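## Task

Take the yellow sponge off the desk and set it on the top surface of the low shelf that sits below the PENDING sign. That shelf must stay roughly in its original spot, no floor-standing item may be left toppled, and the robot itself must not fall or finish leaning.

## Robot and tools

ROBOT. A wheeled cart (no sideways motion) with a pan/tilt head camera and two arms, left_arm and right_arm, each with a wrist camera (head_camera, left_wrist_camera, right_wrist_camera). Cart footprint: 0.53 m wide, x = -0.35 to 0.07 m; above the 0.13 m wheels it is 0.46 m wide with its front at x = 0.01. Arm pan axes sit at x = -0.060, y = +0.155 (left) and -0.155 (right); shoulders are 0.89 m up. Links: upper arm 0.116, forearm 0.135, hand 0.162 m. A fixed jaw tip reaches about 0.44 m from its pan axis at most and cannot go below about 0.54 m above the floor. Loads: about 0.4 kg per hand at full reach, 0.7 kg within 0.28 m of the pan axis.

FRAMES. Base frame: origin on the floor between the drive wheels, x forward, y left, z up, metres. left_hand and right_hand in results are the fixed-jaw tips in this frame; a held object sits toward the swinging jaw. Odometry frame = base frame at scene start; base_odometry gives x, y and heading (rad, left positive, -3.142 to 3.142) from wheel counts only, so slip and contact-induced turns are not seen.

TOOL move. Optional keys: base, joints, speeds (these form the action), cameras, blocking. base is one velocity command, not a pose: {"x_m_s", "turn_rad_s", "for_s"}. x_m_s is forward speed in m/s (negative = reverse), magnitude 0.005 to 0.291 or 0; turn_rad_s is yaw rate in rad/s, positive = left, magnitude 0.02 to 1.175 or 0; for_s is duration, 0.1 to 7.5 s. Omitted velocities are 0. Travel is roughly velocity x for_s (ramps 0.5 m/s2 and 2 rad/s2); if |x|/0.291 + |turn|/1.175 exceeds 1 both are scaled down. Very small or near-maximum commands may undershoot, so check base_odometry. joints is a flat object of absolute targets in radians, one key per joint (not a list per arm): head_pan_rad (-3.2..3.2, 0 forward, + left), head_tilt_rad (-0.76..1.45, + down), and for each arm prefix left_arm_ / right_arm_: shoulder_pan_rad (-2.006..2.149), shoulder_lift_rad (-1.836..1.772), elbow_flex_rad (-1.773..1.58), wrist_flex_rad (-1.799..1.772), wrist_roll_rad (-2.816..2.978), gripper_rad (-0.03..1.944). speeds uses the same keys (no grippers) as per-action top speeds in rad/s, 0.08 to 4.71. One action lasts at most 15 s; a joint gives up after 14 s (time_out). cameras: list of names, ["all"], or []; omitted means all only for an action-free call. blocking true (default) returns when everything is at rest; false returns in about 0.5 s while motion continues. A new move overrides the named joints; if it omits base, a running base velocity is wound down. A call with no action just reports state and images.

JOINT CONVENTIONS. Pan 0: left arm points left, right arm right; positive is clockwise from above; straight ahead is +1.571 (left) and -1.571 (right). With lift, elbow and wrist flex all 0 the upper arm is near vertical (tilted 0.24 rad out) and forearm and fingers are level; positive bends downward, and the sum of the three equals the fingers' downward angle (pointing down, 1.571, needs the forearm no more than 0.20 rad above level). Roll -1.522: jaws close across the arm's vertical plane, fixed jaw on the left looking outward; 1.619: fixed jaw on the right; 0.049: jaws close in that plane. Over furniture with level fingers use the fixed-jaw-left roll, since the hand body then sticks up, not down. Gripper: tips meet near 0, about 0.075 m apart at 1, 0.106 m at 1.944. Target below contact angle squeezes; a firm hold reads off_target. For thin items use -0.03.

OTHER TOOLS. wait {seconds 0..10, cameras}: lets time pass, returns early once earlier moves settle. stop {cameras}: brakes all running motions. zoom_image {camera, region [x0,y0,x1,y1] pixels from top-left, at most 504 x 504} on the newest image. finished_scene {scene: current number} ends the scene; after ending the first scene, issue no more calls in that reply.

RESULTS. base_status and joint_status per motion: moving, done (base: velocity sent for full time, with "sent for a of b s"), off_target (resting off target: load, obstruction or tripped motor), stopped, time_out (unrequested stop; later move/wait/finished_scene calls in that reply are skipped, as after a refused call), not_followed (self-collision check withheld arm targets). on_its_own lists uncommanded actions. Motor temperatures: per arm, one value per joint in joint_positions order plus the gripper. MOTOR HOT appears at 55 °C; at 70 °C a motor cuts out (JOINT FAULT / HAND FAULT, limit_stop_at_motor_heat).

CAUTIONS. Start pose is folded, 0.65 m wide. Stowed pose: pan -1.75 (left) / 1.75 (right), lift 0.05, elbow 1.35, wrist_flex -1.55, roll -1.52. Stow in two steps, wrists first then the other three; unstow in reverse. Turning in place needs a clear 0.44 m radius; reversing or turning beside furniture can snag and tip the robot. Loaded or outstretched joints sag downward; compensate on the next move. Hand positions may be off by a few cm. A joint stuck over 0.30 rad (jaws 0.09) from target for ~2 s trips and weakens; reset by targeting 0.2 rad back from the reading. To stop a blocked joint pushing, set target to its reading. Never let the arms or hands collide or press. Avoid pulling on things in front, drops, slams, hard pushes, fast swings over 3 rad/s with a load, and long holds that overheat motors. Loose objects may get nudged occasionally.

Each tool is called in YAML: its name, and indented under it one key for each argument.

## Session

move:
  joints: {"head_pan_rad":0,"head_tilt_rad":0.3}
  cameras: ["head_camera"]

move:
  joints: {"head_pan_rad":-0.9}
  cameras: ["head_camera"]

move:
  joints: {"head_pan_rad":-1.8}
  cameras: ["head_camera"]

move:
  joints: {"head_pan_rad":-1.8,"head_tilt_rad":-0.2}
  cameras: ["head_camera"]

move:
  joints: {"head_pan_rad":-2.7,"head_tilt_rad":0.1}
  cameras: ["head_camera"]

move:
  joints: {"head_pan_rad":2.5,"head_tilt_rad":0.2}
  speeds: {"head_pan_rad":4.5}
  cameras: ["head_camera"]

move:
  joints: {"head_pan_rad":1.7}
  cameras: ["head_camera"]

move:
  joints: {"head_pan_rad":0.9}
  cameras: ["head_camera"]

Scene clock: 1.00 s.
Motor temperatures (°C): left_arm=[30 30 29 30 30 28] | right_arm=[29 28 26 27 29 28]
move: done
base_odometry: x=+0.000 y=+0.000 heading=+0.000
base_status: not commanded
joint_positions: head_pan_rad=+0.000 head_tilt_rad=+0.292 left_arm_shoulder_pan_rad=+0.002 left_arm_shoulder_lift_rad=-1.688 left_arm_elbow_flex_rad=+1.459 left_arm_wrist_flex_rad=+0.984 left_arm_wrist_roll_rad=-0.001 left_arm_gripper_rad=+0.000 right_arm_shoulder_pan_rad=+0.004 right_arm_shoulder_lift_rad=-1.732 right_arm_elbow_flex_rad=+1.485 right_arm_wrist_flex_rad=+1.015 right_arm_wrist_roll_rad=+0.000 right_arm_gripper_rad=+0.000
joint_status: all done
left_hand: x=-0.0597 y=+0.3120 z=+0.8286 quat_wxyz=(+0.397, -0.918, +0.023, +0.009)
right_hand: x=-0.0607 y=-0.3093 z=+0.8243 quat_wxyz=(+0.009, +0.024, +0.920, -0.391)
Images, in order (width x height): head_camera 644x476.

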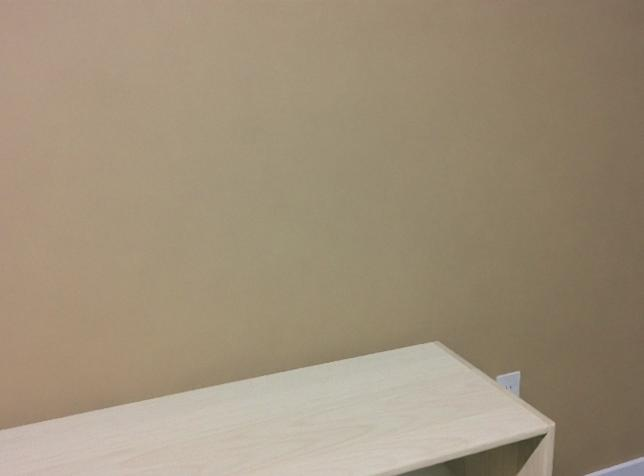

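Scene clock: 2.40 s.
move: done
base_odometry: x=+0.000 y=+0.000 heading=+0.000
base_status: not commanded
joint_positions: head_pan_rad=-0.891 head_tilt_rad=+0.292 left_arm_shoulder_pan_rad=+0.002 left_arm_shoulder_lift_rad=-1.688 left_arm_elbow_flex_rad=+1.459 left_arm_wrist_flex_rad=+0.984 left_arm_wrist_roll_rad=-0.001 left_arm_gripper_rad=+0.000 right_arm_shoulder_pan_rad=+0.004 right_arm_shoulder_lift_rad=-1.732 right_arm_elbow_flex_rad=+1.485 right_arm_wrist_flex_rad=+1.015 right_arm_wrist_roll_rad=+0.000 right_arm_gripper_rad=+0.000
joint_status: all done
left_hand: x=-0.0597 y=+0.3120 z=+0.8286 quat_wxyz=(+0.397, -0.918, +0.023, +0.009)
right_hand: x=-0.0607 y=-0.3093 z=+0.8243 quat_wxyz=(+0.009, +0.024, +0.920, -0.391)
Images, in order (width x height): head_camera 644x476.

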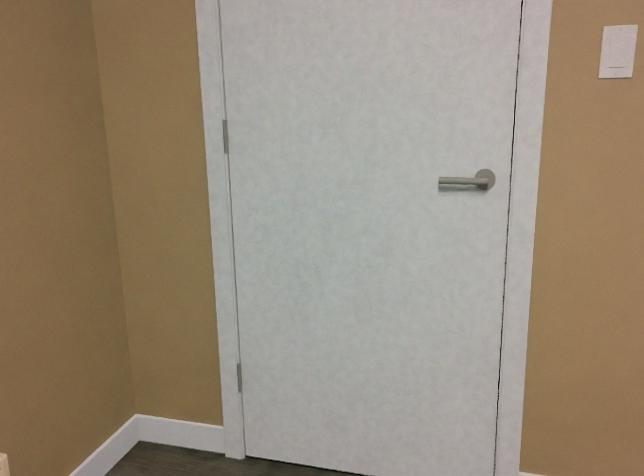

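Scene clock: 3.80 s.
move: done
base_odometry: x=+0.000 y=+0.000 heading=+0.000
base_status: not commanded
joint_positions: head_pan_rad=-1.790 head_tilt_rad=+0.292 left_arm_shoulder_pan_rad=+0.002 left_arm_shoulder_lift_rad=-1.688 left_arm_elbow_flex_rad=+1.459 left_arm_wrist_flex_rad=+0.984 left_arm_wrist_roll_rad=-0.001 left_arm_gripper_rad=+0.000 right_arm_shoulder_pan_rad=+0.004 right_arm_shoulder_lift_rad=-1.732 right_arm_elbow_flex_rad=+1.485 right_arm_wrist_flex_rad=+1.015 right_arm_wrist_roll_rad=+0.000 right_arm_gripper_rad=+0.000
joint_status: all done
left_hand: x=-0.0597 y=+0.3120 z=+0.8286 quat_wxyz=(+0.397, -0.918, +0.023, +0.009)
right_hand: x=-0.0607 y=-0.3093 z=+0.8243 quat_wxyz=(+0.009, +0.024, +0.920, -0.391)
Images, in order (width x height): head_camera 644x476.

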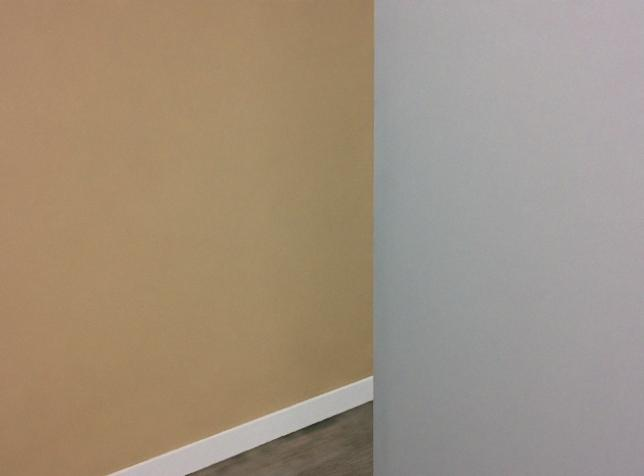

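Scene clock: 4.93 s.
move: done
base_odometry: x=+0.000 y=+0.000 heading=+0.000
base_status: not commanded
joint_positions: head_pan_rad=-1.790 head_tilt_rad=-0.190 left_arm_shoulder_pan_rad=+0.002 left_arm_shoulder_lift_rad=-1.688 left_arm_elbow_flex_rad=+1.459 left_arm_wrist_flex_rad=+0.984 left_arm_wrist_roll_rad=-0.001 left_arm_gripper_rad=+0.000 right_arm_shoulder_pan_rad=+0.004 right_arm_shoulder_lift_rad=-1.732 right_arm_elbow_flex_rad=+1.485 right_arm_wrist_flex_rad=+1.015 right_arm_wrist_roll_rad=+0.000 right_arm_gripper_rad=+0.000
joint_status: all done
left_hand: x=-0.0597 y=+0.3120 z=+0.8286 quat_wxyz=(+0.397, -0.918, +0.023, +0.009)
right_hand: x=-0.0607 y=-0.3093 z=+0.8243 quat_wxyz=(+0.009, +0.024, +0.920, -0.391)
Images, in order (width x height): head_camera 644x476.

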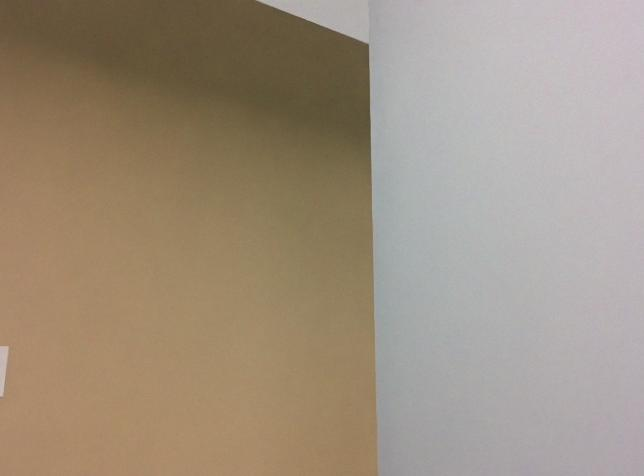

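Scene clock: 6.33 s.
move: done
base_odometry: x=+0.000 y=+0.000 heading=+0.000
base_status: not commanded
joint_positions: head_pan_rad=-2.691 head_tilt_rad=+0.091 left_arm_shoulder_pan_rad=+0.002 left_arm_shoulder_lift_rad=-1.688 left_arm_elbow_flex_rad=+1.459 left_arm_wrist_flex_rad=+0.984 left_arm_wrist_roll_rad=-0.001 left_arm_gripper_rad=+0.000 right_arm_shoulder_pan_rad=+0.004 right_arm_shoulder_lift_rad=-1.732 right_arm_elbow_flex_rad=+1.485 right_arm_wrist_flex_rad=+1.015 right_arm_wrist_roll_rad=+0.000 right_arm_gripper_rad=+0.000
joint_status: all done
left_hand: x=-0.0597 y=+0.3120 z=+0.8286 quat_wxyz=(+0.397, -0.918, +0.023, +0.009)
right_hand: x=-0.0607 y=-0.3093 z=+0.8243 quat_wxyz=(+0.009, +0.024, +0.920, -0.391)
Images, in order (width x height): head_camera 644x476.

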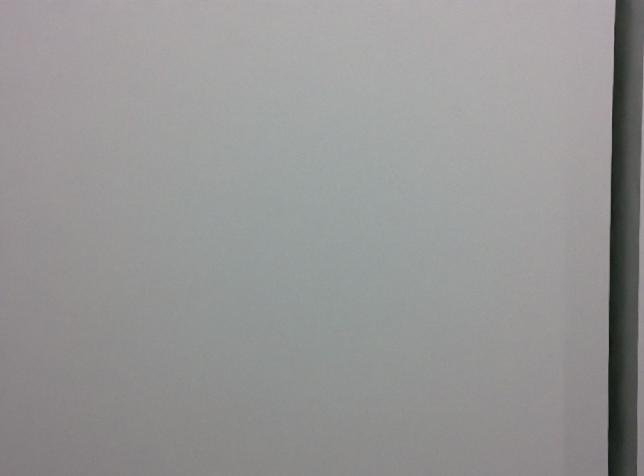

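Scene clock: 8.23 s.
move: done
base_odometry: x=+0.000 y=+0.000 heading=+0.000
base_status: not commanded
joint_positions: head_pan_rad=+2.490 head_tilt_rad=+0.192 left_arm_shoulder_pan_rad=+0.002 left_arm_shoulder_lift_rad=-1.688 left_arm_elbow_flex_rad=+1.459 left_arm_wrist_flex_rad=+0.984 left_arm_wrist_roll_rad=-0.001 left_arm_gripper_rad=+0.000 right_arm_shoulder_pan_rad=+0.004 right_arm_shoulder_lift_rad=-1.732 right_arm_elbow_flex_rad=+1.485 right_arm_wrist_flex_rad=+1.015 right_arm_wrist_roll_rad=+0.000 right_arm_gripper_rad=+0.000
joint_status: all done
left_hand: x=-0.0597 y=+0.3120 z=+0.8286 quat_wxyz=(+0.397, -0.918, +0.023, +0.009)
right_hand: x=-0.0607 y=-0.3093 z=+0.8243 quat_wxyz=(+0.009, +0.024, +0.920, -0.391)
Images, in order (width x height): head_camera 644x476.

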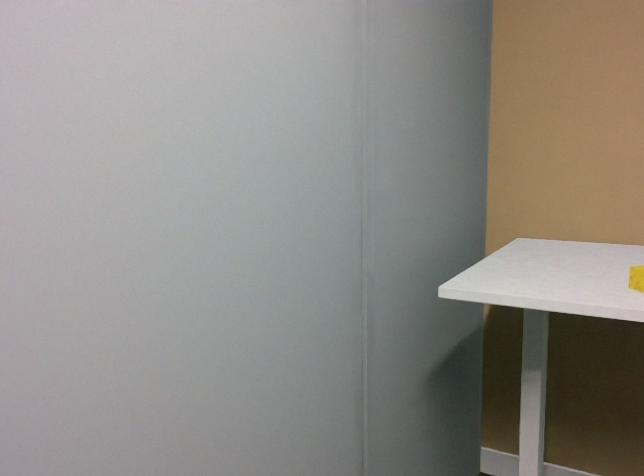

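Scene clock: 9.57 s.
move: done
base_odometry: x=+0.000 y=+0.000 heading=+0.000
base_status: not commanded
joint_positions: head_pan_rad=+1.709 head_tilt_rad=+0.192 left_arm_shoulder_pan_rad=+0.002 left_arm_shoulder_lift_rad=-1.688 left_arm_elbow_flex_rad=+1.459 left_arm_wrist_flex_rad=+0.984 left_arm_wrist_roll_rad=-0.001 left_arm_gripper_rad=+0.000 right_arm_shoulder_pan_rad=+0.004 right_arm_shoulder_lift_rad=-1.732 right_arm_elbow_flex_rad=+1.485 right_arm_wrist_flex_rad=+1.015 right_arm_wrist_roll_rad=+0.000 right_arm_gripper_rad=+0.000
joint_status: all done
left_hand: x=-0.0597 y=+0.3120 z=+0.8286 quat_wxyz=(+0.397, -0.918, +0.023, +0.009)
right_hand: x=-0.0607 y=-0.3093 z=+0.8243 quat_wxyz=(+0.009, +0.024, +0.920, -0.391)
Images, in order (width x height): head_camera 644x476.

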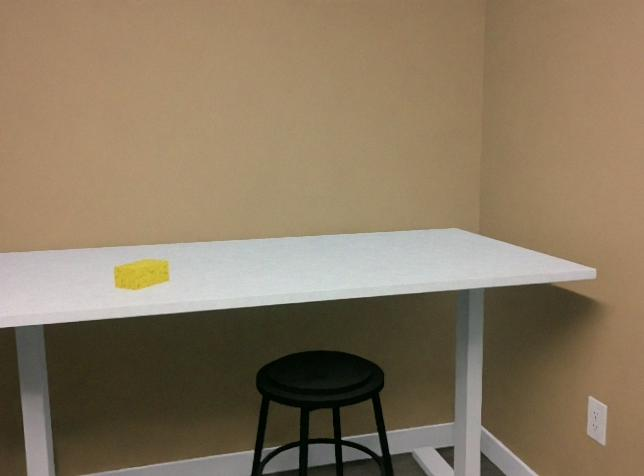

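Scene clock: 10.90 s.
move: done
base_odometry: x=+0.000 y=+0.000 heading=+0.000
base_status: not commanded
joint_positions: head_pan_rad=+0.910 head_tilt_rad=+0.192 left_arm_shoulder_pan_rad=+0.002 left_arm_shoulder_lift_rad=-1.688 left_arm_elbow_flex_rad=+1.459 left_arm_wrist_flex_rad=+0.984 left_arm_wrist_roll_rad=-0.001 left_arm_gripper_rad=+0.000 right_arm_shoulder_pan_rad=+0.004 right_arm_shoulder_lift_rad=-1.732 right_arm_elbow_flex_rad=+1.485 right_arm_wrist_flex_rad=+1.015 right_arm_wrist_roll_rad=+0.000 right_arm_gripper_rad=+0.000
joint_status: all done
left_hand: x=-0.0597 y=+0.3120 z=+0.8286 quat_wxyz=(+0.397, -0.918, +0.023, +0.009)
right_hand: x=-0.0607 y=-0.3093 z=+0.8243 quat_wxyz=(+0.009, +0.024, +0.920, -0.391)
Images, in order (width x height): head_camera 644x476.

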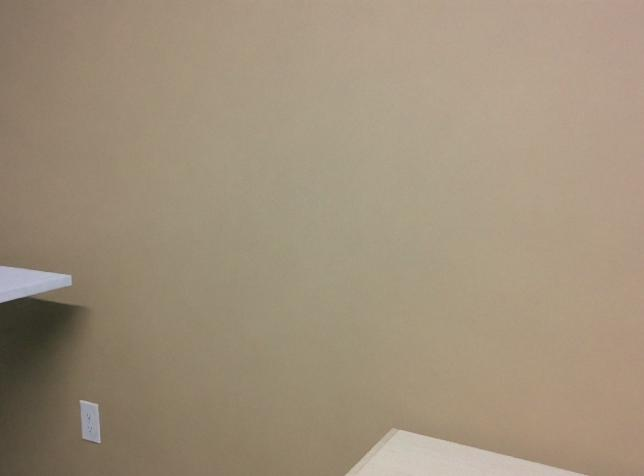

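move:
  joints: {"head_pan_rad":0.35,"head_tilt_rad":-0.2}
  cameras: ["head_camera"]

move:
  base: {"turn_rad_s":0.7,"for_s":2.95}
  joints: {"head_pan_rad":-0.08,"head_tilt_rad":0.5}
  cameras: ["head_camera"]

Scene clock: 49.07 s.
move: done
base_odometry: x=+0.000 y=+0.000 heading=+0.000
base_status: not commanded
joint_positions: head_pan_rad=+0.359 head_tilt_rad=-0.190 left_arm_shoulder_pan_rad=+0.002 left_arm_shoulder_lift_rad=-1.688 left_arm_elbow_flex_rad=+1.459 left_arm_wrist_flex_rad=+0.984 left_arm_wrist_roll_rad=-0.001 left_arm_gripper_rad=+0.000 right_arm_shoulder_pan_rad=+0.004 right_arm_shoulder_lift_rad=-1.732 right_arm_elbow_flex_rad=+1.485 right_arm_wrist_flex_rad=+1.015 right_arm_wrist_roll_rad=+0.000 right_arm_gripper_rad=+0.000
joint_status: all done
left_hand: x=-0.0597 y=+0.3120 z=+0.8286 quat_wxyz=(+0.397, -0.918, +0.023, +0.009)
right_hand: x=-0.0607 y=-0.3093 z=+0.8243 quat_wxyz=(+0.009, +0.024, +0.920, -0.391)
Images, in order (width x height): head_camera 644x476.

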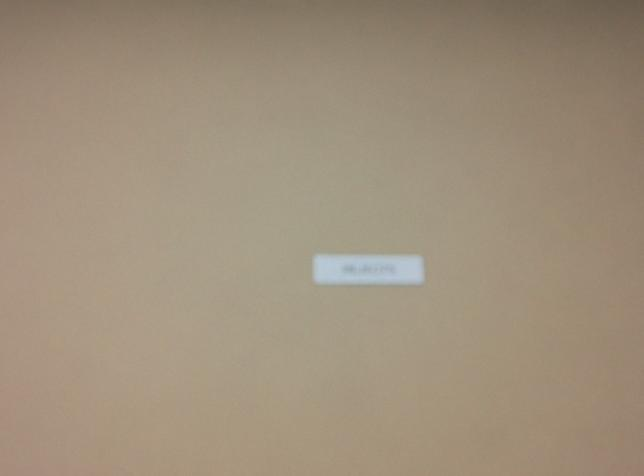

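Scene clock: 52.77 s.
move: done
base_odometry: x=-0.001 y=+0.000 heading=+2.076
base_status: done (sent for 2.97 of 2.97 s)
joint_positions: head_pan_rad=-0.071 head_tilt_rad=+0.493 left_arm_shoulder_pan_rad=-0.003 left_arm_shoulder_lift_rad=-1.688 left_arm_elbow_flex_rad=+1.459 left_arm_wrist_flex_rad=+0.984 left_arm_wrist_roll_rad=-0.001 left_arm_gripper_rad=+0.000 right_arm_shoulder_pan_rad=-0.005 right_arm_shoulder_lift_rad=-1.732 right_arm_elbow_flex_rad=+1.485 right_arm_wrist_flex_rad=+1.015 right_arm_wrist_roll_rad=+0.000 right_arm_gripper_rad=+0.000
joint_status: all done
left_hand: x=-0.0604 y=+0.3120 z=+0.8286 quat_wxyz=(+0.397, -0.918, +0.021, +0.010)
right_hand: x=-0.0592 y=-0.3093 z=+0.8243 quat_wxyz=(+0.010, +0.020, +0.920, -0.390)
Images, in order (width x height): head_camera 644x476.

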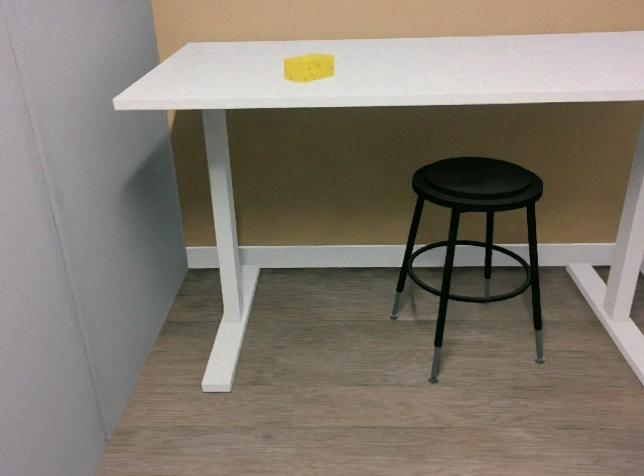

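move:
  base: {"x_m_s":0.25,"for_s":3.6}
  joints: {"head_pan_rad":-1.75,"head_tilt_rad":-0.1}
  speeds: {"head_pan_rad":4}
  blocking: false

wait:
  seconds: 0.4
  cameras: ["head_camera"]

wait:
  seconds: 5

move:
  base: {"turn_rad_s":-0.25,"for_s":0.36}
  joints: {"head_pan_rad":0,"head_tilt_rad":0.6}
  cameras: ["head_camera"]

Scene clock: 68.83 s.
move: moving
base_odometry: x=-0.027 y=+0.048 heading=+2.080
base_status: moving
joint_positions: head_pan_rad=-1.362 head_tilt_rad=+0.162 left_arm_shoulder_pan_rad=-0.006 left_arm_shoulder_lift_rad=-1.688 left_arm_elbow_flex_rad=+1.459 left_arm_wrist_flex_rad=+0.984 left_arm_wrist_roll_rad=-0.001 left_arm_gripper_rad=+0.000 right_arm_shoulder_pan_rad=+0.004 right_arm_shoulder_lift_rad=-1.732 right_arm_elbow_flex_rad=+1.485 right_arm_wrist_flex_rad=+1.015 right_arm_wrist_roll_rad=+0.000 right_arm_gripper_rad=+0.000
joint_status: head_pan_rad moving; head_tilt_rad moving
left_hand: x=-0.0609 y=+0.3120 z=+0.8286 quat_wxyz=(+0.397, -0.918, +0.020, +0.011)
right_hand: x=-0.0607 y=-0.3093 z=+0.8243 quat_wxyz=(+0.009, +0.024, +0.920, -0.391)
pictures: none

Scene clock: 69.23 s.
earlier move: moving
base_odometry: x=-0.077 y=+0.136 heading=+2.078
base_status: moving
joint_positions: head_pan_rad=-1.741 head_tilt_rad=-0.089 left_arm_shoulder_pan_rad=+0.002 left_arm_shoulder_lift_rad=-1.688 left_arm_elbow_flex_rad=+1.459 left_arm_wrist_flex_rad=+0.984 left_arm_wrist_roll_rad=-0.001 left_arm_gripper_rad=+0.000 right_arm_shoulder_pan_rad=+0.003 right_arm_shoulder_lift_rad=-1.732 right_arm_elbow_flex_rad=+1.485 right_arm_wrist_flex_rad=+1.015 right_arm_wrist_roll_rad=+0.000 right_arm_gripper_rad=+0.000
joint_status: head_pan_rad moving; head_tilt_rad moving
left_hand: x=-0.0597 y=+0.3120 z=+0.8286 quat_wxyz=(+0.397, -0.918, +0.023, +0.009)
right_hand: x=-0.0604 y=-0.3093 z=+0.8243 quat_wxyz=(+0.009, +0.024, +0.920, -0.391)
wait: 0.40 s; no rest
Images, in order (width x height): head_camera 644x476.

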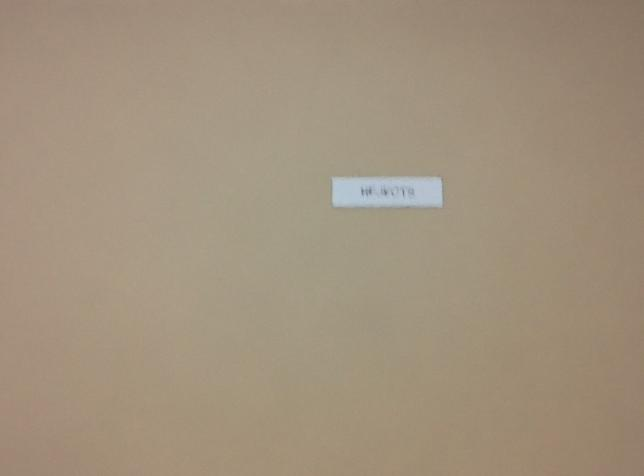

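Scene clock: 73.10 s.
earlier move: done
base_odometry: x=-0.436 y=+0.788 heading=+2.074
base_status: done (sent for 3.6 of 3.6 s)
joint_positions: head_pan_rad=-1.741 head_tilt_rad=-0.090 left_arm_shoulder_pan_rad=-0.003 left_arm_shoulder_lift_rad=-1.688 left_arm_elbow_flex_rad=+1.459 left_arm_wrist_flex_rad=+0.984 left_arm_wrist_roll_rad=-0.001 left_arm_gripper_rad=+0.000 right_arm_shoulder_pan_rad=+0.003 right_arm_shoulder_lift_rad=-1.732 right_arm_elbow_flex_rad=+1.485 right_arm_wrist_flex_rad=+1.015 right_arm_wrist_roll_rad=+0.000 right_arm_gripper_rad=+0.000
joint_status: all done
left_hand: x=-0.0604 y=+0.3120 z=+0.8286 quat_wxyz=(+0.397, -0.918, +0.021, +0.010)
right_hand: x=-0.0604 y=-0.3093 z=+0.8243 quat_wxyz=(+0.009, +0.024, +0.920, -0.391)
wait: 3.87 of 5 s (the move ended)
pictures: none

Scene clock: 75.07 s.
move: done
base_odometry: x=-0.436 y=+0.789 heading=+1.986
base_status: done (sent for 0.37 of 0.37 s)
joint_positions: head_pan_rad=-0.011 head_tilt_rad=+0.593 left_arm_shoulder_pan_rad=-0.003 left_arm_shoulder_lift_rad=-1.688 left_arm_elbow_flex_rad=+1.459 left_arm_wrist_flex_rad=+0.984 left_arm_wrist_roll_rad=-0.001 left_arm_gripper_rad=+0.000 right_arm_shoulder_pan_rad=+0.003 right_arm_shoulder_lift_rad=-1.732 right_arm_elbow_flex_rad=+1.485 right_arm_wrist_flex_rad=+1.015 right_arm_wrist_roll_rad=+0.000 right_arm_gripper_rad=+0.000
joint_status: all done
left_hand: x=-0.0604 y=+0.3120 z=+0.8286 quat_wxyz=(+0.397, -0.918, +0.021, +0.010)
right_hand: x=-0.0604 y=-0.3093 z=+0.8243 quat_wxyz=(+0.009, +0.024, +0.920, -0.391)
Images, in order (width x height): head_camera 644x476.

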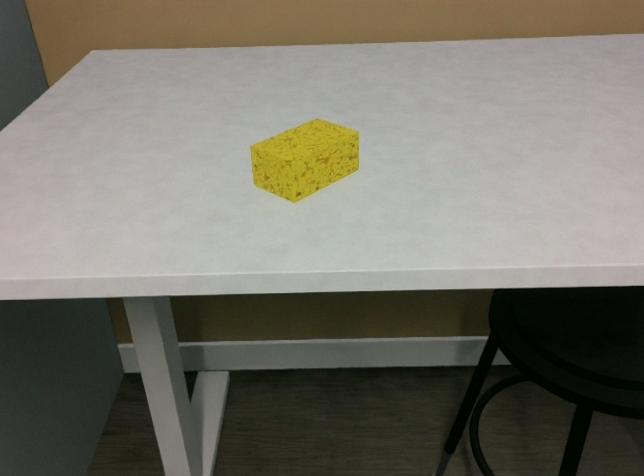

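move:
  joints: {"left_arm_shoulder_pan_rad":1.6,"head_pan_rad":-0.2,"head_tilt_rad":0.75}

move:
  base: {"turn_rad_s":0.4,"for_s":0.62}
  joints: {"left_arm_shoulder_lift_rad":0.1,"left_arm_elbow_flex_rad":-0.5,"left_arm_wrist_flex_rad":0.85,"left_arm_wrist_roll_rad":-1.522,"left_arm_gripper_rad":1.94,"left_arm_shoulder_pan_rad":2.1}

move:
  base: {"x_m_s":0.15,"for_s":2.53}

move:
  base: {"turn_rad_s":-0.4,"for_s":0.62}
  cameras: ["head_camera","left_wrist_camera"]

Scene clock: 98.37 s.
move: done
base_odometry: x=-0.436 y=+0.789 heading=+1.986
base_status: not commanded
joint_positions: head_pan_rad=-0.190 head_tilt_rad=+0.744 left_arm_shoulder_pan_rad=+1.594 left_arm_shoulder_lift_rad=-1.688 left_arm_elbow_flex_rad=+1.459 left_arm_wrist_flex_rad=+0.984 left_arm_wrist_roll_rad=-0.001 left_arm_gripper_rad=+0.000 right_arm_shoulder_pan_rad=+0.003 right_arm_shoulder_lift_rad=-1.732 right_arm_elbow_flex_rad=+1.485 right_arm_wrist_flex_rad=+1.015 right_arm_wrist_roll_rad=+0.000 right_arm_gripper_rad=+0.000
joint_status: all done
left_hand: x=+0.0970 y=+0.1513 z=+0.8286 quat_wxyz=(+0.284, -0.625, +0.672, -0.277)
right_hand: x=-0.0604 y=-0.3093 z=+0.8243 quat_wxyz=(+0.009, +0.024, +0.920, -0.391)
pictures: none

Scene clock: 100.33 s.
move: done
base_odometry: x=-0.436 y=+0.789 heading=+2.239
base_status: done (sent for 0.63 of 0.63 s)
joint_positions: head_pan_rad=-0.190 head_tilt_rad=+0.744 left_arm_shoulder_pan_rad=+2.094 left_arm_shoulder_lift_rad=+0.106 left_arm_elbow_flex_rad=-0.463 left_arm_wrist_flex_rad=+0.863 left_arm_wrist_roll_rad=-1.518 left_arm_gripper_rad=+1.925 right_arm_shoulder_pan_rad=+0.001 right_arm_shoulder_lift_rad=-1.732 right_arm_elbow_flex_rad=+1.485 right_arm_wrist_flex_rad=+1.015 right_arm_wrist_roll_rad=+0.000 right_arm_gripper_rad=+0.000
joint_status: all done
left_hand: x=+0.2341 y=-0.0057 z=+0.9768 quat_wxyz=(+0.490, +0.221, +0.833, -0.132)
right_hand: x=-0.0602 y=-0.3093 z=+0.8243 quat_wxyz=(+0.009, +0.023, +0.920, -0.391)
pictures: none

Scene clock: 103.60 s.
move: done
base_odometry: x=-0.672 y=+1.086 heading=+2.240
base_status: done (sent for 2.53 of 2.53 s)
joint_positions: head_pan_rad=-0.190 head_tilt_rad=+0.744 left_arm_shoulder_pan_rad=+2.099 left_arm_shoulder_lift_rad=+0.106 left_arm_elbow_flex_rad=-0.464 left_arm_wrist_flex_rad=+0.863 left_arm_wrist_roll_rad=-1.521 left_arm_gripper_rad=+1.925 right_arm_shoulder_pan_rad=+0.004 right_arm_shoulder_lift_rad=-1.736 right_arm_elbow_flex_rad=+1.485 right_arm_wrist_flex_rad=+1.015 right_arm_wrist_roll_rad=+0.000 right_arm_gripper_rad=+0.000
joint_status: not commanded
left_hand: x=+0.2334 y=-0.0071 z=+0.9773 quat_wxyz=(+0.491, +0.224, +0.832, -0.133)
right_hand: x=-0.0607 y=-0.3095 z=+0.8247 quat_wxyz=(+0.009, +0.024, +0.920, -0.392)
pictures: none

Scene clock: 104.83 s.
move: done
base_odometry: x=-0.672 y=+1.086 heading=+1.984
base_status: done (sent for 0.63 of 0.63 s)
joint_positions: head_pan_rad=-0.190 head_tilt_rad=+0.744 left_arm_shoulder_pan_rad=+2.102 left_arm_shoulder_lift_rad=+0.106 left_arm_elbow_flex_rad=-0.464 left_arm_wrist_flex_rad=+0.863 left_arm_wrist_roll_rad=-1.521 left_arm_gripper_rad=+1.925 right_arm_shoulder_pan_rad=+0.001 right_arm_shoulder_lift_rad=-1.732 right_arm_elbow_flex_rad=+1.485 right_arm_wrist_flex_rad=+1.015 right_arm_wrist_roll_rad=+0.000 right_arm_gripper_rad=+0.000
joint_status: not commanded
left_hand: x=+0.2329 y=-0.0080 z=+0.9773 quat_wxyz=(+0.490, +0.225, +0.831, -0.134)
right_hand: x=-0.0602 y=-0.3093 z=+0.8243 quat_wxyz=(+0.009, +0.023, +0.920, -0.391)
Images, in order (width x height): head_camera 644x476, left_wrist_camera 644x476.

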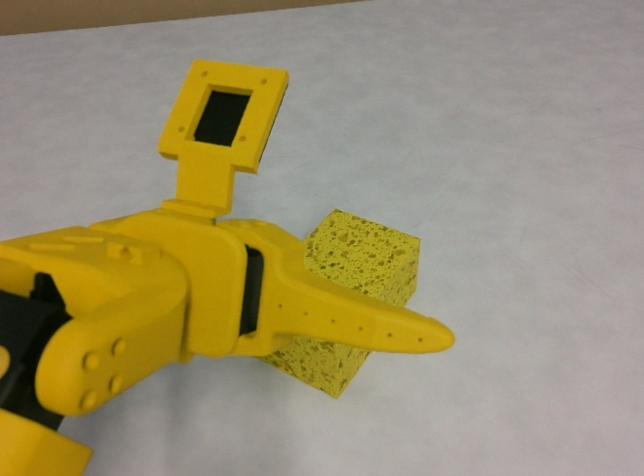

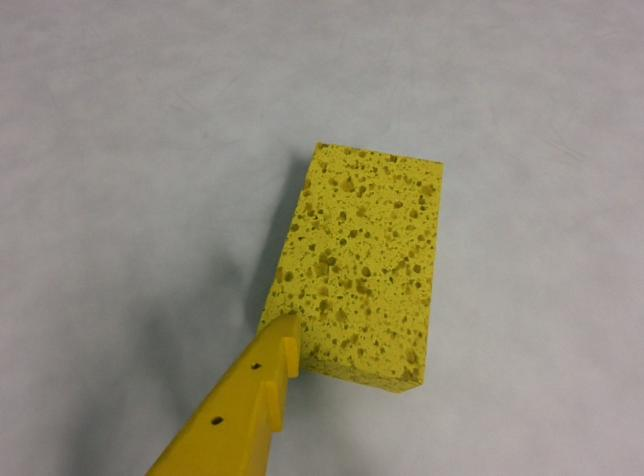

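move:
  base: {"x_m_s":0.08,"for_s":0.62}

move:
  joints: {"left_arm_elbow_flex_rad":-0.94,"left_arm_wrist_flex_rad":1.046,"left_arm_shoulder_lift_rad":0.4}
  cameras: ["left_wrist_camera"]

Scene clock: 114.93 s.
move: done
base_odometry: x=-0.692 y=+1.131 heading=+1.991
base_status: done (sent for 0.63 of 0.63 s)
joint_positions: head_pan_rad=-0.191 head_tilt_rad=+0.744 left_arm_shoulder_pan_rad=+2.102 left_arm_shoulder_lift_rad=+0.108 left_arm_elbow_flex_rad=-0.464 left_arm_wrist_flex_rad=+0.863 left_arm_wrist_roll_rad=-1.521 left_arm_gripper_rad=+1.925 right_arm_shoulder_pan_rad=+0.000 right_arm_shoulder_lift_rad=-1.732 right_arm_elbow_flex_rad=+1.485 right_arm_wrist_flex_rad=+1.015 right_arm_wrist_roll_rad=+0.000 right_arm_gripper_rad=+0.000
joint_status: not commanded
left_hand: x=+0.2330 y=-0.0081 z=+0.9768 quat_wxyz=(+0.490, +0.226, +0.832, -0.133)
right_hand: x=-0.0599 y=-0.3093 z=+0.8243 quat_wxyz=(+0.010, +0.022, +0.920, -0.391)
pictures: none

Scene clock: 116.03 s.
move: done
base_odometry: x=-0.692 y=+1.131 heading=+1.991
base_status: not commanded
joint_positions: head_pan_rad=-0.191 head_tilt_rad=+0.744 left_arm_shoulder_pan_rad=+2.102 left_arm_shoulder_lift_rad=+0.409 left_arm_elbow_flex_rad=-0.905 left_arm_wrist_flex_rad=+1.044 left_arm_wrist_roll_rad=-1.521 left_arm_gripper_rad=+1.925 right_arm_shoulder_pan_rad=+0.000 right_arm_shoulder_lift_rad=-1.732 right_arm_elbow_flex_rad=+1.485 right_arm_wrist_flex_rad=+1.015 right_arm_wrist_roll_rad=+0.000 right_arm_gripper_rad=+0.000
joint_status: all done
left_hand: x=+0.2491 y=-0.0175 z=+0.9712 quat_wxyz=(+0.472, +0.228, +0.842, -0.129)
right_hand: x=-0.0599 y=-0.3093 z=+0.8243 quat_wxyz=(+0.010, +0.022, +0.920, -0.391)
Images, in order (width x height): left_wrist_camera 644x476.

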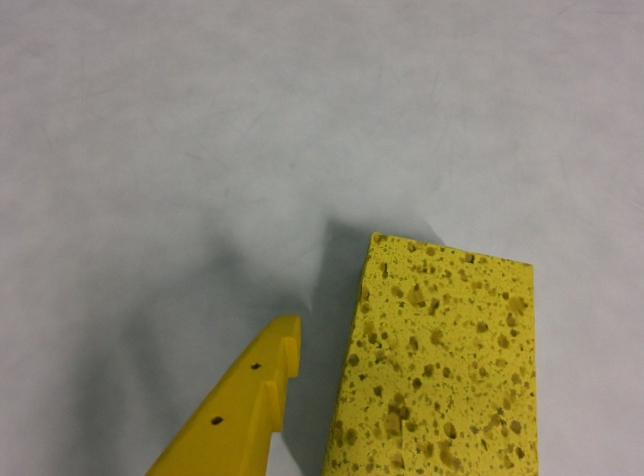

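move:
  joints: {"left_arm_shoulder_pan_rad":2.145}

move:
  joints: {"left_arm_shoulder_lift_rad":0.62}
  speeds: {"left_arm_shoulder_lift_rad":0.4}
  cameras: ["left_wrist_camera"]

Scene clock: 123.83 s.
move: done
base_odometry: x=-0.692 y=+1.131 heading=+1.991
base_status: not commanded
joint_positions: head_pan_rad=-0.191 head_tilt_rad=+0.744 left_arm_shoulder_pan_rad=+2.142 left_arm_shoulder_lift_rad=+0.409 left_arm_elbow_flex_rad=-0.905 left_arm_wrist_flex_rad=+1.044 left_arm_wrist_roll_rad=-1.527 left_arm_gripper_rad=+1.925 right_arm_shoulder_pan_rad=+0.000 right_arm_shoulder_lift_rad=-1.732 right_arm_elbow_flex_rad=+1.485 right_arm_wrist_flex_rad=+1.015 right_arm_wrist_roll_rad=+0.000 right_arm_gripper_rad=+0.000
joint_status: all done
left_hand: x=+0.2420 y=-0.0297 z=+0.9712 quat_wxyz=(+0.470, +0.248, +0.836, -0.137)
right_hand: x=-0.0599 y=-0.3093 z=+0.8243 quat_wxyz=(+0.010, +0.022, +0.920, -0.391)
pictures: none

Scene clock: 124.90 s.
move: done
base_odometry: x=-0.692 y=+1.131 heading=+1.991
base_status: not commanded
joint_positions: head_pan_rad=-0.191 head_tilt_rad=+0.744 left_arm_shoulder_pan_rad=+2.139 left_arm_shoulder_lift_rad=+0.634 left_arm_elbow_flex_rad=-0.908 left_arm_wrist_flex_rad=+1.044 left_arm_wrist_roll_rad=-1.527 left_arm_gripper_rad=+1.925 right_arm_shoulder_pan_rad=+0.001 right_arm_shoulder_lift_rad=-1.732 right_arm_elbow_flex_rad=+1.485 right_arm_wrist_flex_rad=+1.015 right_arm_wrist_roll_rad=+0.000 right_arm_gripper_rad=+0.000
joint_status: all done
left_hand: x=+0.2504 y=-0.0338 z=+0.8977 quat_wxyz=(+0.374, +0.260, +0.883, -0.108)
right_hand: x=-0.0602 y=-0.3093 z=+0.8243 quat_wxyz=(+0.009, +0.023, +0.920, -0.391)
Images, in order (width x height): left_wrist_camera 644x476.

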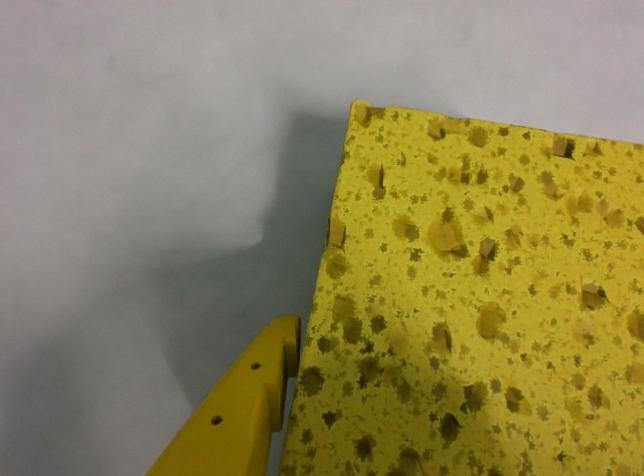

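move:
  joints: {"left_arm_shoulder_lift_rad":0.71}
  speeds: {"left_arm_shoulder_lift_rad":0.3}
  cameras: ["left_wrist_camera","head_camera"]

Scene clock: 132.43 s.
move: done
base_odometry: x=-0.692 y=+1.131 heading=+1.991
base_status: not commanded
joint_positions: head_pan_rad=-0.191 head_tilt_rad=+0.744 left_arm_shoulder_pan_rad=+2.139 left_arm_shoulder_lift_rad=+0.712 left_arm_elbow_flex_rad=-0.914 left_arm_wrist_flex_rad=+1.044 left_arm_wrist_roll_rad=-1.527 left_arm_gripper_rad=+1.925 right_arm_shoulder_pan_rad=+0.001 right_arm_shoulder_lift_rad=-1.732 right_arm_elbow_flex_rad=+1.485 right_arm_wrist_flex_rad=+1.015 right_arm_wrist_roll_rad=+0.000 right_arm_gripper_rad=+0.000
joint_status: all done
left_hand: x=+0.2503 y=-0.0337 z=+0.8731 quat_wxyz=(+0.342, +0.264, +0.896, -0.099)
right_hand: x=-0.0602 y=-0.3093 z=+0.8243 quat_wxyz=(+0.009, +0.023, +0.920, -0.391)
pictures: head_camera, left_wrist_camera
Images, in order (width x height): head_camera 644x476, left_wrist_camera 644x476.

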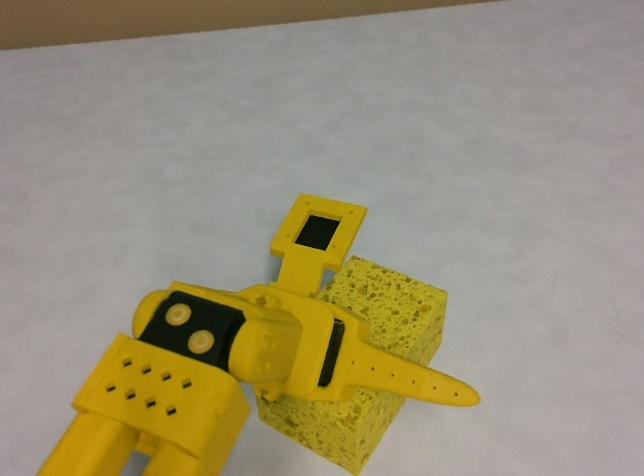

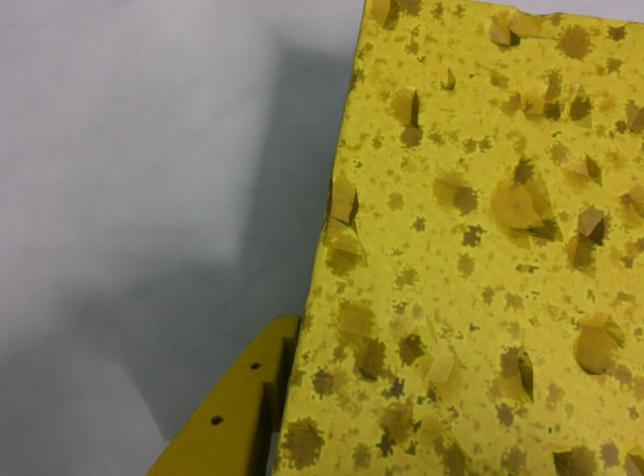

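move:
  joints: {"left_arm_shoulder_lift_rad":0.76}
  speeds: {"left_arm_shoulder_lift_rad":0.3}

move:
  joints: {"left_arm_gripper_rad":0.45}
  cameras: ["left_wrist_camera","head_camera"]

Scene clock: 144.67 s.
move: done
base_odometry: x=-0.692 y=+1.131 heading=+1.991
base_status: not commanded
joint_positions: head_pan_rad=-0.191 head_tilt_rad=+0.744 left_arm_shoulder_pan_rad=+2.139 left_arm_shoulder_lift_rad=+0.737 left_arm_elbow_flex_rad=-0.940 left_arm_wrist_flex_rad=+1.044 left_arm_wrist_roll_rad=-1.527 left_arm_gripper_rad=+1.925 right_arm_shoulder_pan_rad=+0.001 right_arm_shoulder_lift_rad=-1.732 right_arm_elbow_flex_rad=+1.485 right_arm_wrist_flex_rad=+1.015 right_arm_wrist_roll_rad=+0.000 right_arm_gripper_rad=+0.000
joint_status: all done
left_hand: x=+0.2517 y=-0.0346 z=+0.8711 quat_wxyz=(+0.343, +0.264, +0.896, -0.099)
right_hand: x=-0.0602 y=-0.3093 z=+0.8243 quat_wxyz=(+0.009, +0.023, +0.920, -0.391)
pictures: none

Scene clock: 145.93 s.
move: off_target
base_odometry: x=-0.692 y=+1.131 heading=+1.991
base_status: not commanded
joint_positions: head_pan_rad=-0.191 head_tilt_rad=+0.744 left_arm_shoulder_pan_rad=+2.149 left_arm_shoulder_lift_rad=+0.728 left_arm_elbow_flex_rad=-0.955 left_arm_wrist_flex_rad=+1.034 left_arm_wrist_roll_rad=-1.518 left_arm_gripper_rad=+0.925 right_arm_shoulder_pan_rad=+0.001 right_arm_shoulder_lift_rad=-1.732 right_arm_elbow_flex_rad=+1.485 right_arm_wrist_flex_rad=+1.015 right_arm_wrist_roll_rad=+0.000 right_arm_gripper_rad=+0.000
joint_status: left_arm_gripper_rad off_target (ended at +0.925, target +0.450)
left_hand: x=+0.2518 y=-0.0393 z=+0.8788 quat_wxyz=(+0.357, +0.263, +0.890, -0.107)
right_hand: x=-0.0602 y=-0.3093 z=+0.8243 quat_wxyz=(+0.009, +0.023, +0.920, -0.391)
pictures: head_camera, left_wrist_camera
Images, in order (width x height): head_camera 644x476, left_wrist_camera 644x476.

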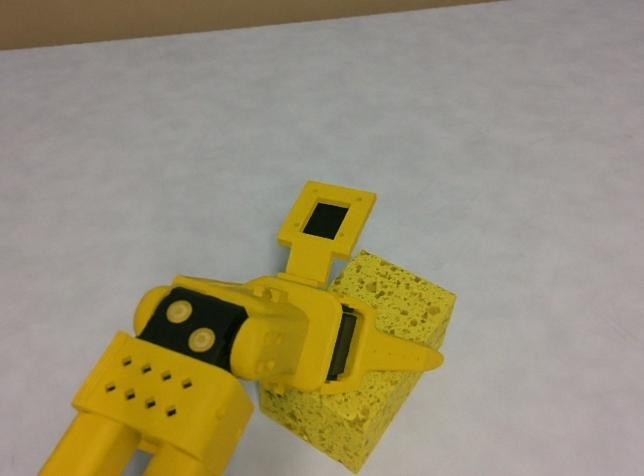

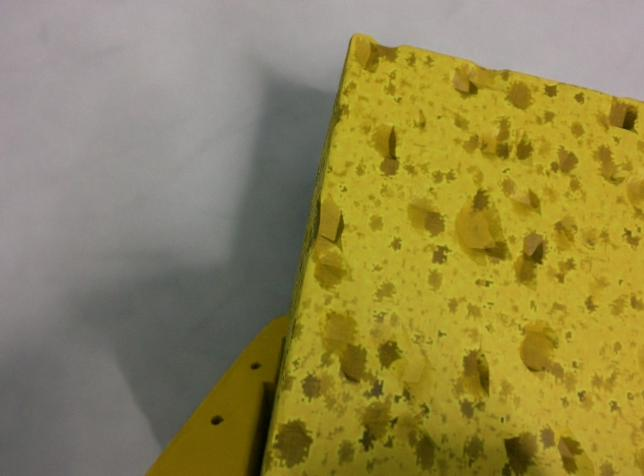

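move:
  joints: {"left_arm_gripper_rad":0.82,"left_arm_shoulder_lift_rad":0.1}
  speeds: {"left_arm_shoulder_lift_rad":0.5}
  cameras: ["left_wrist_camera"]

move:
  base: {"x_m_s":-0.2,"for_s":0.75}

Scene clock: 173.73 s.
move: off_target
base_odometry: x=-0.692 y=+1.131 heading=+1.991
base_status: not commanded
joint_positions: head_pan_rad=-0.191 head_tilt_rad=+0.744 left_arm_shoulder_pan_rad=+2.146 left_arm_shoulder_lift_rad=+0.151 left_arm_elbow_flex_rad=-0.935 left_arm_wrist_flex_rad=+1.048 left_arm_wrist_roll_rad=-1.527 left_arm_gripper_rad=+0.951 right_arm_shoulder_pan_rad=+0.001 right_arm_shoulder_lift_rad=-1.732 right_arm_elbow_flex_rad=+1.485 right_arm_wrist_flex_rad=+1.015 right_arm_wrist_roll_rad=+0.000 right_arm_gripper_rad=+0.000
joint_status: left_arm_gripper_rad off_target (ended at +0.951, target +0.820); the others done
left_hand: x=+0.2141 y=-0.0136 z=+1.0580 quat_wxyz=(+0.583, +0.227, +0.761, -0.171)
right_hand: x=-0.0602 y=-0.3093 z=+0.8243 quat_wxyz=(+0.009, +0.023, +0.920, -0.391)
Images, in order (width x height): left_wrist_camera 644x476.

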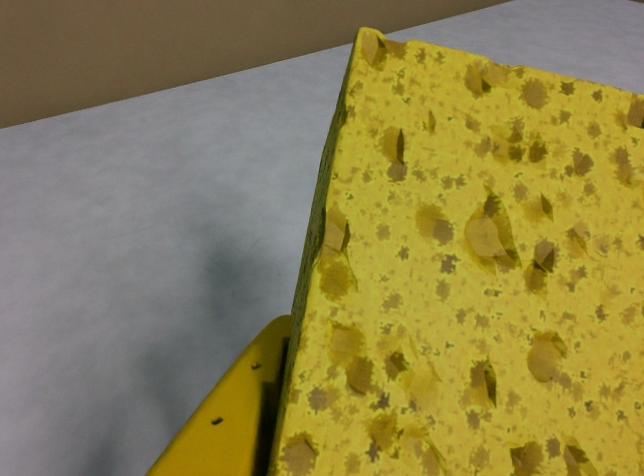

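Scene clock: 175.67 s.
move: done
base_odometry: x=-0.631 y=+0.992 heading=+1.982
base_status: done (sent for 0.77 of 0.77 s)
joint_positions: head_pan_rad=-0.191 head_tilt_rad=+0.744 left_arm_shoulder_pan_rad=+2.145 left_arm_shoulder_lift_rad=+0.149 left_arm_elbow_flex_rad=-0.935 left_arm_wrist_flex_rad=+1.048 left_arm_wrist_roll_rad=-1.527 left_arm_gripper_rad=+0.951 right_arm_shoulder_pan_rad=-0.002 right_arm_shoulder_lift_rad=-1.732 right_arm_elbow_flex_rad=+1.485 right_arm_wrist_flex_rad=+1.015 right_arm_wrist_roll_rad=+0.000 right_arm_gripper_rad=+0.000
joint_status: not commanded
left_hand: x=+0.2142 y=-0.0130 z=+1.0585 quat_wxyz=(+0.584, +0.226, +0.761, -0.171)
right_hand: x=-0.0597 y=-0.3093 z=+0.8243 quat_wxyz=(+0.010, +0.021, +0.920, -0.390)
pictures: none

move:
  base: {"turn_rad_s":0.3,"for_s":0.35}
  joints: {"left_arm_shoulder_pan_rad":1.75,"head_pan_rad":1.57,"head_tilt_rad":0.3}

move:
  base: {"x_m_s":-0.27,"for_s":7.2}
  cameras: ["head_camera"]

Scene clock: 184.30 s.
move: done
base_odometry: x=-0.631 y=+0.992 heading=+2.094
base_status: done (sent for 0.37 of 0.37 s)
joint_positions: head_pan_rad=+1.560 head_tilt_rad=+0.313 left_arm_shoulder_pan_rad=+1.757 left_arm_shoulder_lift_rad=+0.149 left_arm_elbow_flex_rad=-0.935 left_arm_wrist_flex_rad=+1.048 left_arm_wrist_roll_rad=-1.527 left_arm_gripper_rad=+0.951 right_arm_shoulder_pan_rad=-0.002 right_arm_shoulder_lift_rad=-1.732 right_arm_elbow_flex_rad=+1.485 right_arm_wrist_flex_rad=+1.015 right_arm_wrist_roll_rad=+0.000 right_arm_gripper_rad=+0.000
joint_status: all done
left_hand: x=+0.2574 y=+0.1032 z=+1.0585 quat_wxyz=(+0.606, +0.076, +0.790, -0.055)
right_hand: x=-0.0597 y=-0.3093 z=+0.8243 quat_wxyz=(+0.010, +0.021, +0.920, -0.390)
pictures: none

Scene clock: 192.90 s.
move: done
base_odometry: x=+0.345 y=-0.690 heading=+2.097
base_status: done (sent for 7.2 of 7.2 s)
joint_positions: head_pan_rad=+1.560 head_tilt_rad=+0.312 left_arm_shoulder_pan_rad=+1.755 left_arm_shoulder_lift_rad=+0.149 left_arm_elbow_flex_rad=-0.935 left_arm_wrist_flex_rad=+1.048 left_arm_wrist_roll_rad=-1.527 left_arm_gripper_rad=+0.951 right_arm_shoulder_pan_rad=+0.003 right_arm_shoulder_lift_rad=-1.732 right_arm_elbow_flex_rad=+1.485 right_arm_wrist_flex_rad=+1.015 right_arm_wrist_roll_rad=+0.000 right_arm_gripper_rad=+0.000
joint_status: not commanded
left_hand: x=+0.2575 y=+0.1037 z=+1.0585 quat_wxyz=(+0.606, +0.075, +0.790, -0.054)
right_hand: x=-0.0604 y=-0.3093 z=+0.8243 quat_wxyz=(+0.009, +0.024, +0.920, -0.391)
Images, in order (width x height): head_camera 644x476.

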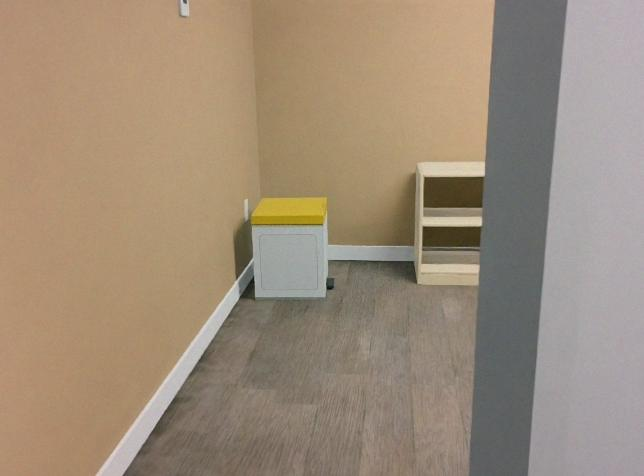

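move:
  base: {"x_m_s":-0.2,"for_s":1.35}

move:
  base: {"turn_rad_s":0.7,"for_s":2.08}
  joints: {"head_pan_rad":-0.1,"head_tilt_rad":0.1}

move:
  base: {"x_m_s":0.27,"for_s":4.4}
  joints: {"head_pan_rad":-0.3}
  cameras: ["head_camera"]

Scene clock: 204.97 s.
move: done
base_odometry: x=+0.482 y=-0.926 heading=+2.097
base_status: done (sent for 1.37 of 1.37 s)
joint_positions: head_pan_rad=+1.560 head_tilt_rad=+0.312 left_arm_shoulder_pan_rad=+1.755 left_arm_shoulder_lift_rad=+0.149 left_arm_elbow_flex_rad=-0.935 left_arm_wrist_flex_rad=+1.048 left_arm_wrist_roll_rad=-1.527 left_arm_gripper_rad=+0.951 right_arm_shoulder_pan_rad=-0.004 right_arm_shoulder_lift_rad=-1.732 right_arm_elbow_flex_rad=+1.485 right_arm_wrist_flex_rad=+1.015 right_arm_wrist_roll_rad=+0.000 right_arm_gripper_rad=+0.000
joint_status: not commanded
left_hand: x=+0.2575 y=+0.1037 z=+1.0585 quat_wxyz=(+0.606, +0.075, +0.790, -0.054)
right_hand: x=-0.0595 y=-0.3093 z=+0.8243 quat_wxyz=(+0.010, +0.021, +0.920, -0.390)
pictures: none

Scene clock: 207.70 s.
move: done
base_odometry: x=+0.482 y=-0.926 heading=-2.743
base_status: done (sent for 2.07 of 2.07 s)
joint_positions: head_pan_rad=-0.091 head_tilt_rad=+0.111 left_arm_shoulder_pan_rad=+1.749 left_arm_shoulder_lift_rad=+0.149 left_arm_elbow_flex_rad=-0.935 left_arm_wrist_flex_rad=+1.048 left_arm_wrist_roll_rad=-1.527 left_arm_gripper_rad=+0.951 right_arm_shoulder_pan_rad=-0.004 right_arm_shoulder_lift_rad=-1.732 right_arm_elbow_flex_rad=+1.485 right_arm_wrist_flex_rad=+1.015 right_arm_wrist_roll_rad=+0.000 right_arm_gripper_rad=+0.000
joint_status: all done
left_hand: x=+0.2578 y=+0.1057 z=+1.0585 quat_wxyz=(+0.606, +0.073, +0.790, -0.053)
right_hand: x=-0.0595 y=-0.3093 z=+0.8243 quat_wxyz=(+0.010, +0.021, +0.920, -0.390)
pictures: none

Scene clock: 213.30 s.
move: done
base_odometry: x=-0.612 y=-1.389 heading=-2.740
base_status: done (sent for 4.4 of 4.4 s)
joint_positions: head_pan_rad=-0.291 head_tilt_rad=+0.110 left_arm_shoulder_pan_rad=+1.753 left_arm_shoulder_lift_rad=+0.148 left_arm_elbow_flex_rad=-0.935 left_arm_wrist_flex_rad=+1.048 left_arm_wrist_roll_rad=-1.527 left_arm_gripper_rad=+0.951 right_arm_shoulder_pan_rad=+0.001 right_arm_shoulder_lift_rad=-1.732 right_arm_elbow_flex_rad=+1.485 right_arm_wrist_flex_rad=+1.015 right_arm_wrist_roll_rad=+0.000 right_arm_gripper_rad=+0.000
joint_status: all done
left_hand: x=+0.2573 y=+0.1042 z=+1.0589 quat_wxyz=(+0.607, +0.074, +0.790, -0.054)
right_hand: x=-0.0602 y=-0.3093 z=+0.8243 quat_wxyz=(+0.009, +0.023, +0.920, -0.391)
Images, in order (width x height): head_camera 644x476.

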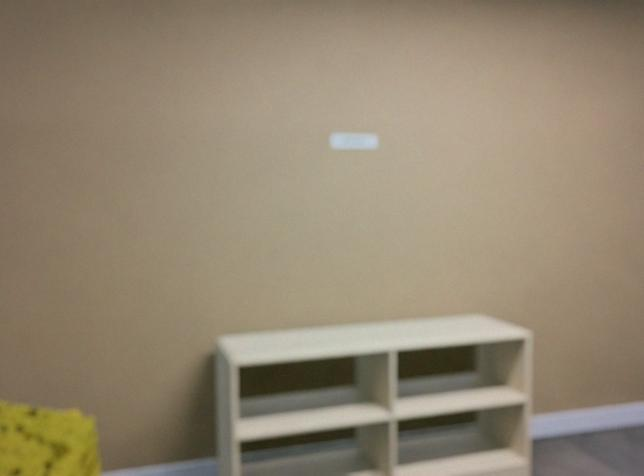

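zoom_image:
  camera: "head_camera"
  region: [310, 120, 400, 165]

move:
  base: {"turn_rad_s":-0.6,"for_s":1.18}
  joints: {"head_pan_rad":-0.05,"head_tilt_rad":0.25}
  cameras: ["head_camera"]

Scaled by 5.600.

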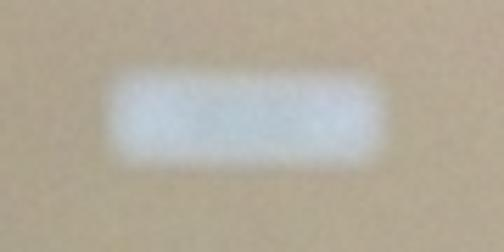

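Scene clock: 230.27 s.
move: done
base_odometry: x=-0.611 y=-1.389 heading=+2.842
base_status: done (sent for 1.17 of 1.17 s)
joint_positions: head_pan_rad=-0.061 head_tilt_rad=+0.242 left_arm_shoulder_pan_rad=+1.750 left_arm_shoulder_lift_rad=+0.148 left_arm_elbow_flex_rad=-0.935 left_arm_wrist_flex_rad=+1.048 left_arm_wrist_roll_rad=-1.527 left_arm_gripper_rad=+0.951 right_arm_shoulder_pan_rad=+0.003 right_arm_shoulder_lift_rad=-1.732 right_arm_elbow_flex_rad=+1.485 right_arm_wrist_flex_rad=+1.015 right_arm_wrist_roll_rad=+0.000 right_arm_gripper_rad=+0.000
joint_status: all done
left_hand: x=+0.2575 y=+0.1052 z=+1.0589 quat_wxyz=(+0.607, +0.073, +0.790, -0.053)
right_hand: x=-0.0604 y=-0.3093 z=+0.8243 quat_wxyz=(+0.009, +0.024, +0.920, -0.391)
Images, in order (width x height): head_camera 644x476.

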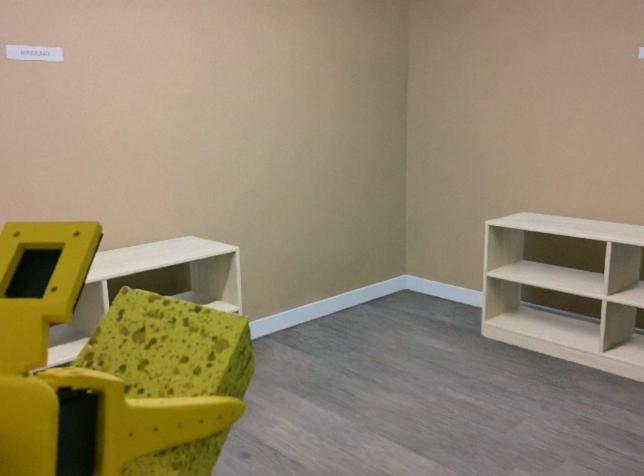

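Another shelf too. Read the signs.

zoom_image:
  camera: "head_camera"
  region: [0, 35, 80, 75]

move:
  joints: {"head_pan_rad":-0.5,"head_tilt_rad":0.15}
  cameras: ["head_camera"]

Scaled by 6.300.

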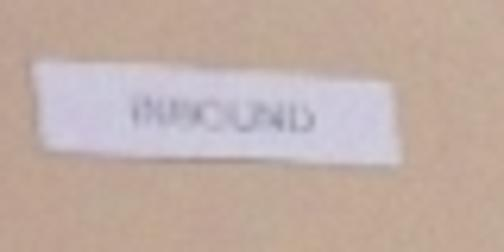

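Scene clock: 235.80 s.
move: done
base_odometry: x=-0.611 y=-1.389 heading=+2.842
base_status: not commanded
joint_positions: head_pan_rad=-0.491 head_tilt_rad=+0.161 left_arm_shoulder_pan_rad=+1.750 left_arm_shoulder_lift_rad=+0.148 left_arm_elbow_flex_rad=-0.935 left_arm_wrist_flex_rad=+1.048 left_arm_wrist_roll_rad=-1.527 left_arm_gripper_rad=+0.951 right_arm_shoulder_pan_rad=+0.003 right_arm_shoulder_lift_rad=-1.732 right_arm_elbow_flex_rad=+1.485 right_arm_wrist_flex_rad=+1.015 right_arm_wrist_roll_rad=+0.000 right_arm_gripper_rad=+0.000
joint_status: all done
left_hand: x=+0.2575 y=+0.1052 z=+1.0589 quat_wxyz=(+0.607, +0.073, +0.790, -0.053)
right_hand: x=-0.0604 y=-0.3093 z=+0.8243 quat_wxyz=(+0.009, +0.024, +0.920, -0.391)
Images, in order (width x height): head_camera 644x476.

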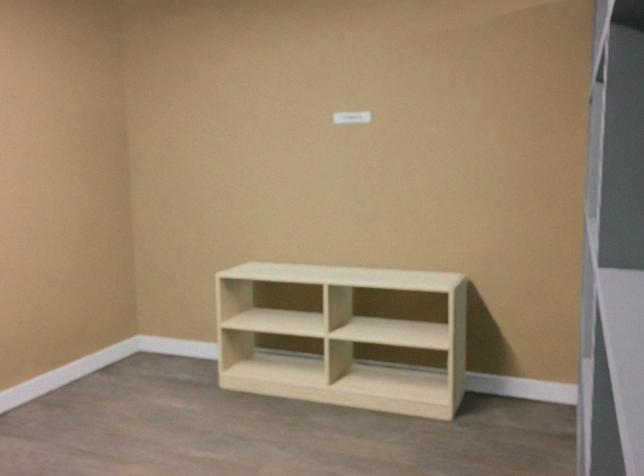

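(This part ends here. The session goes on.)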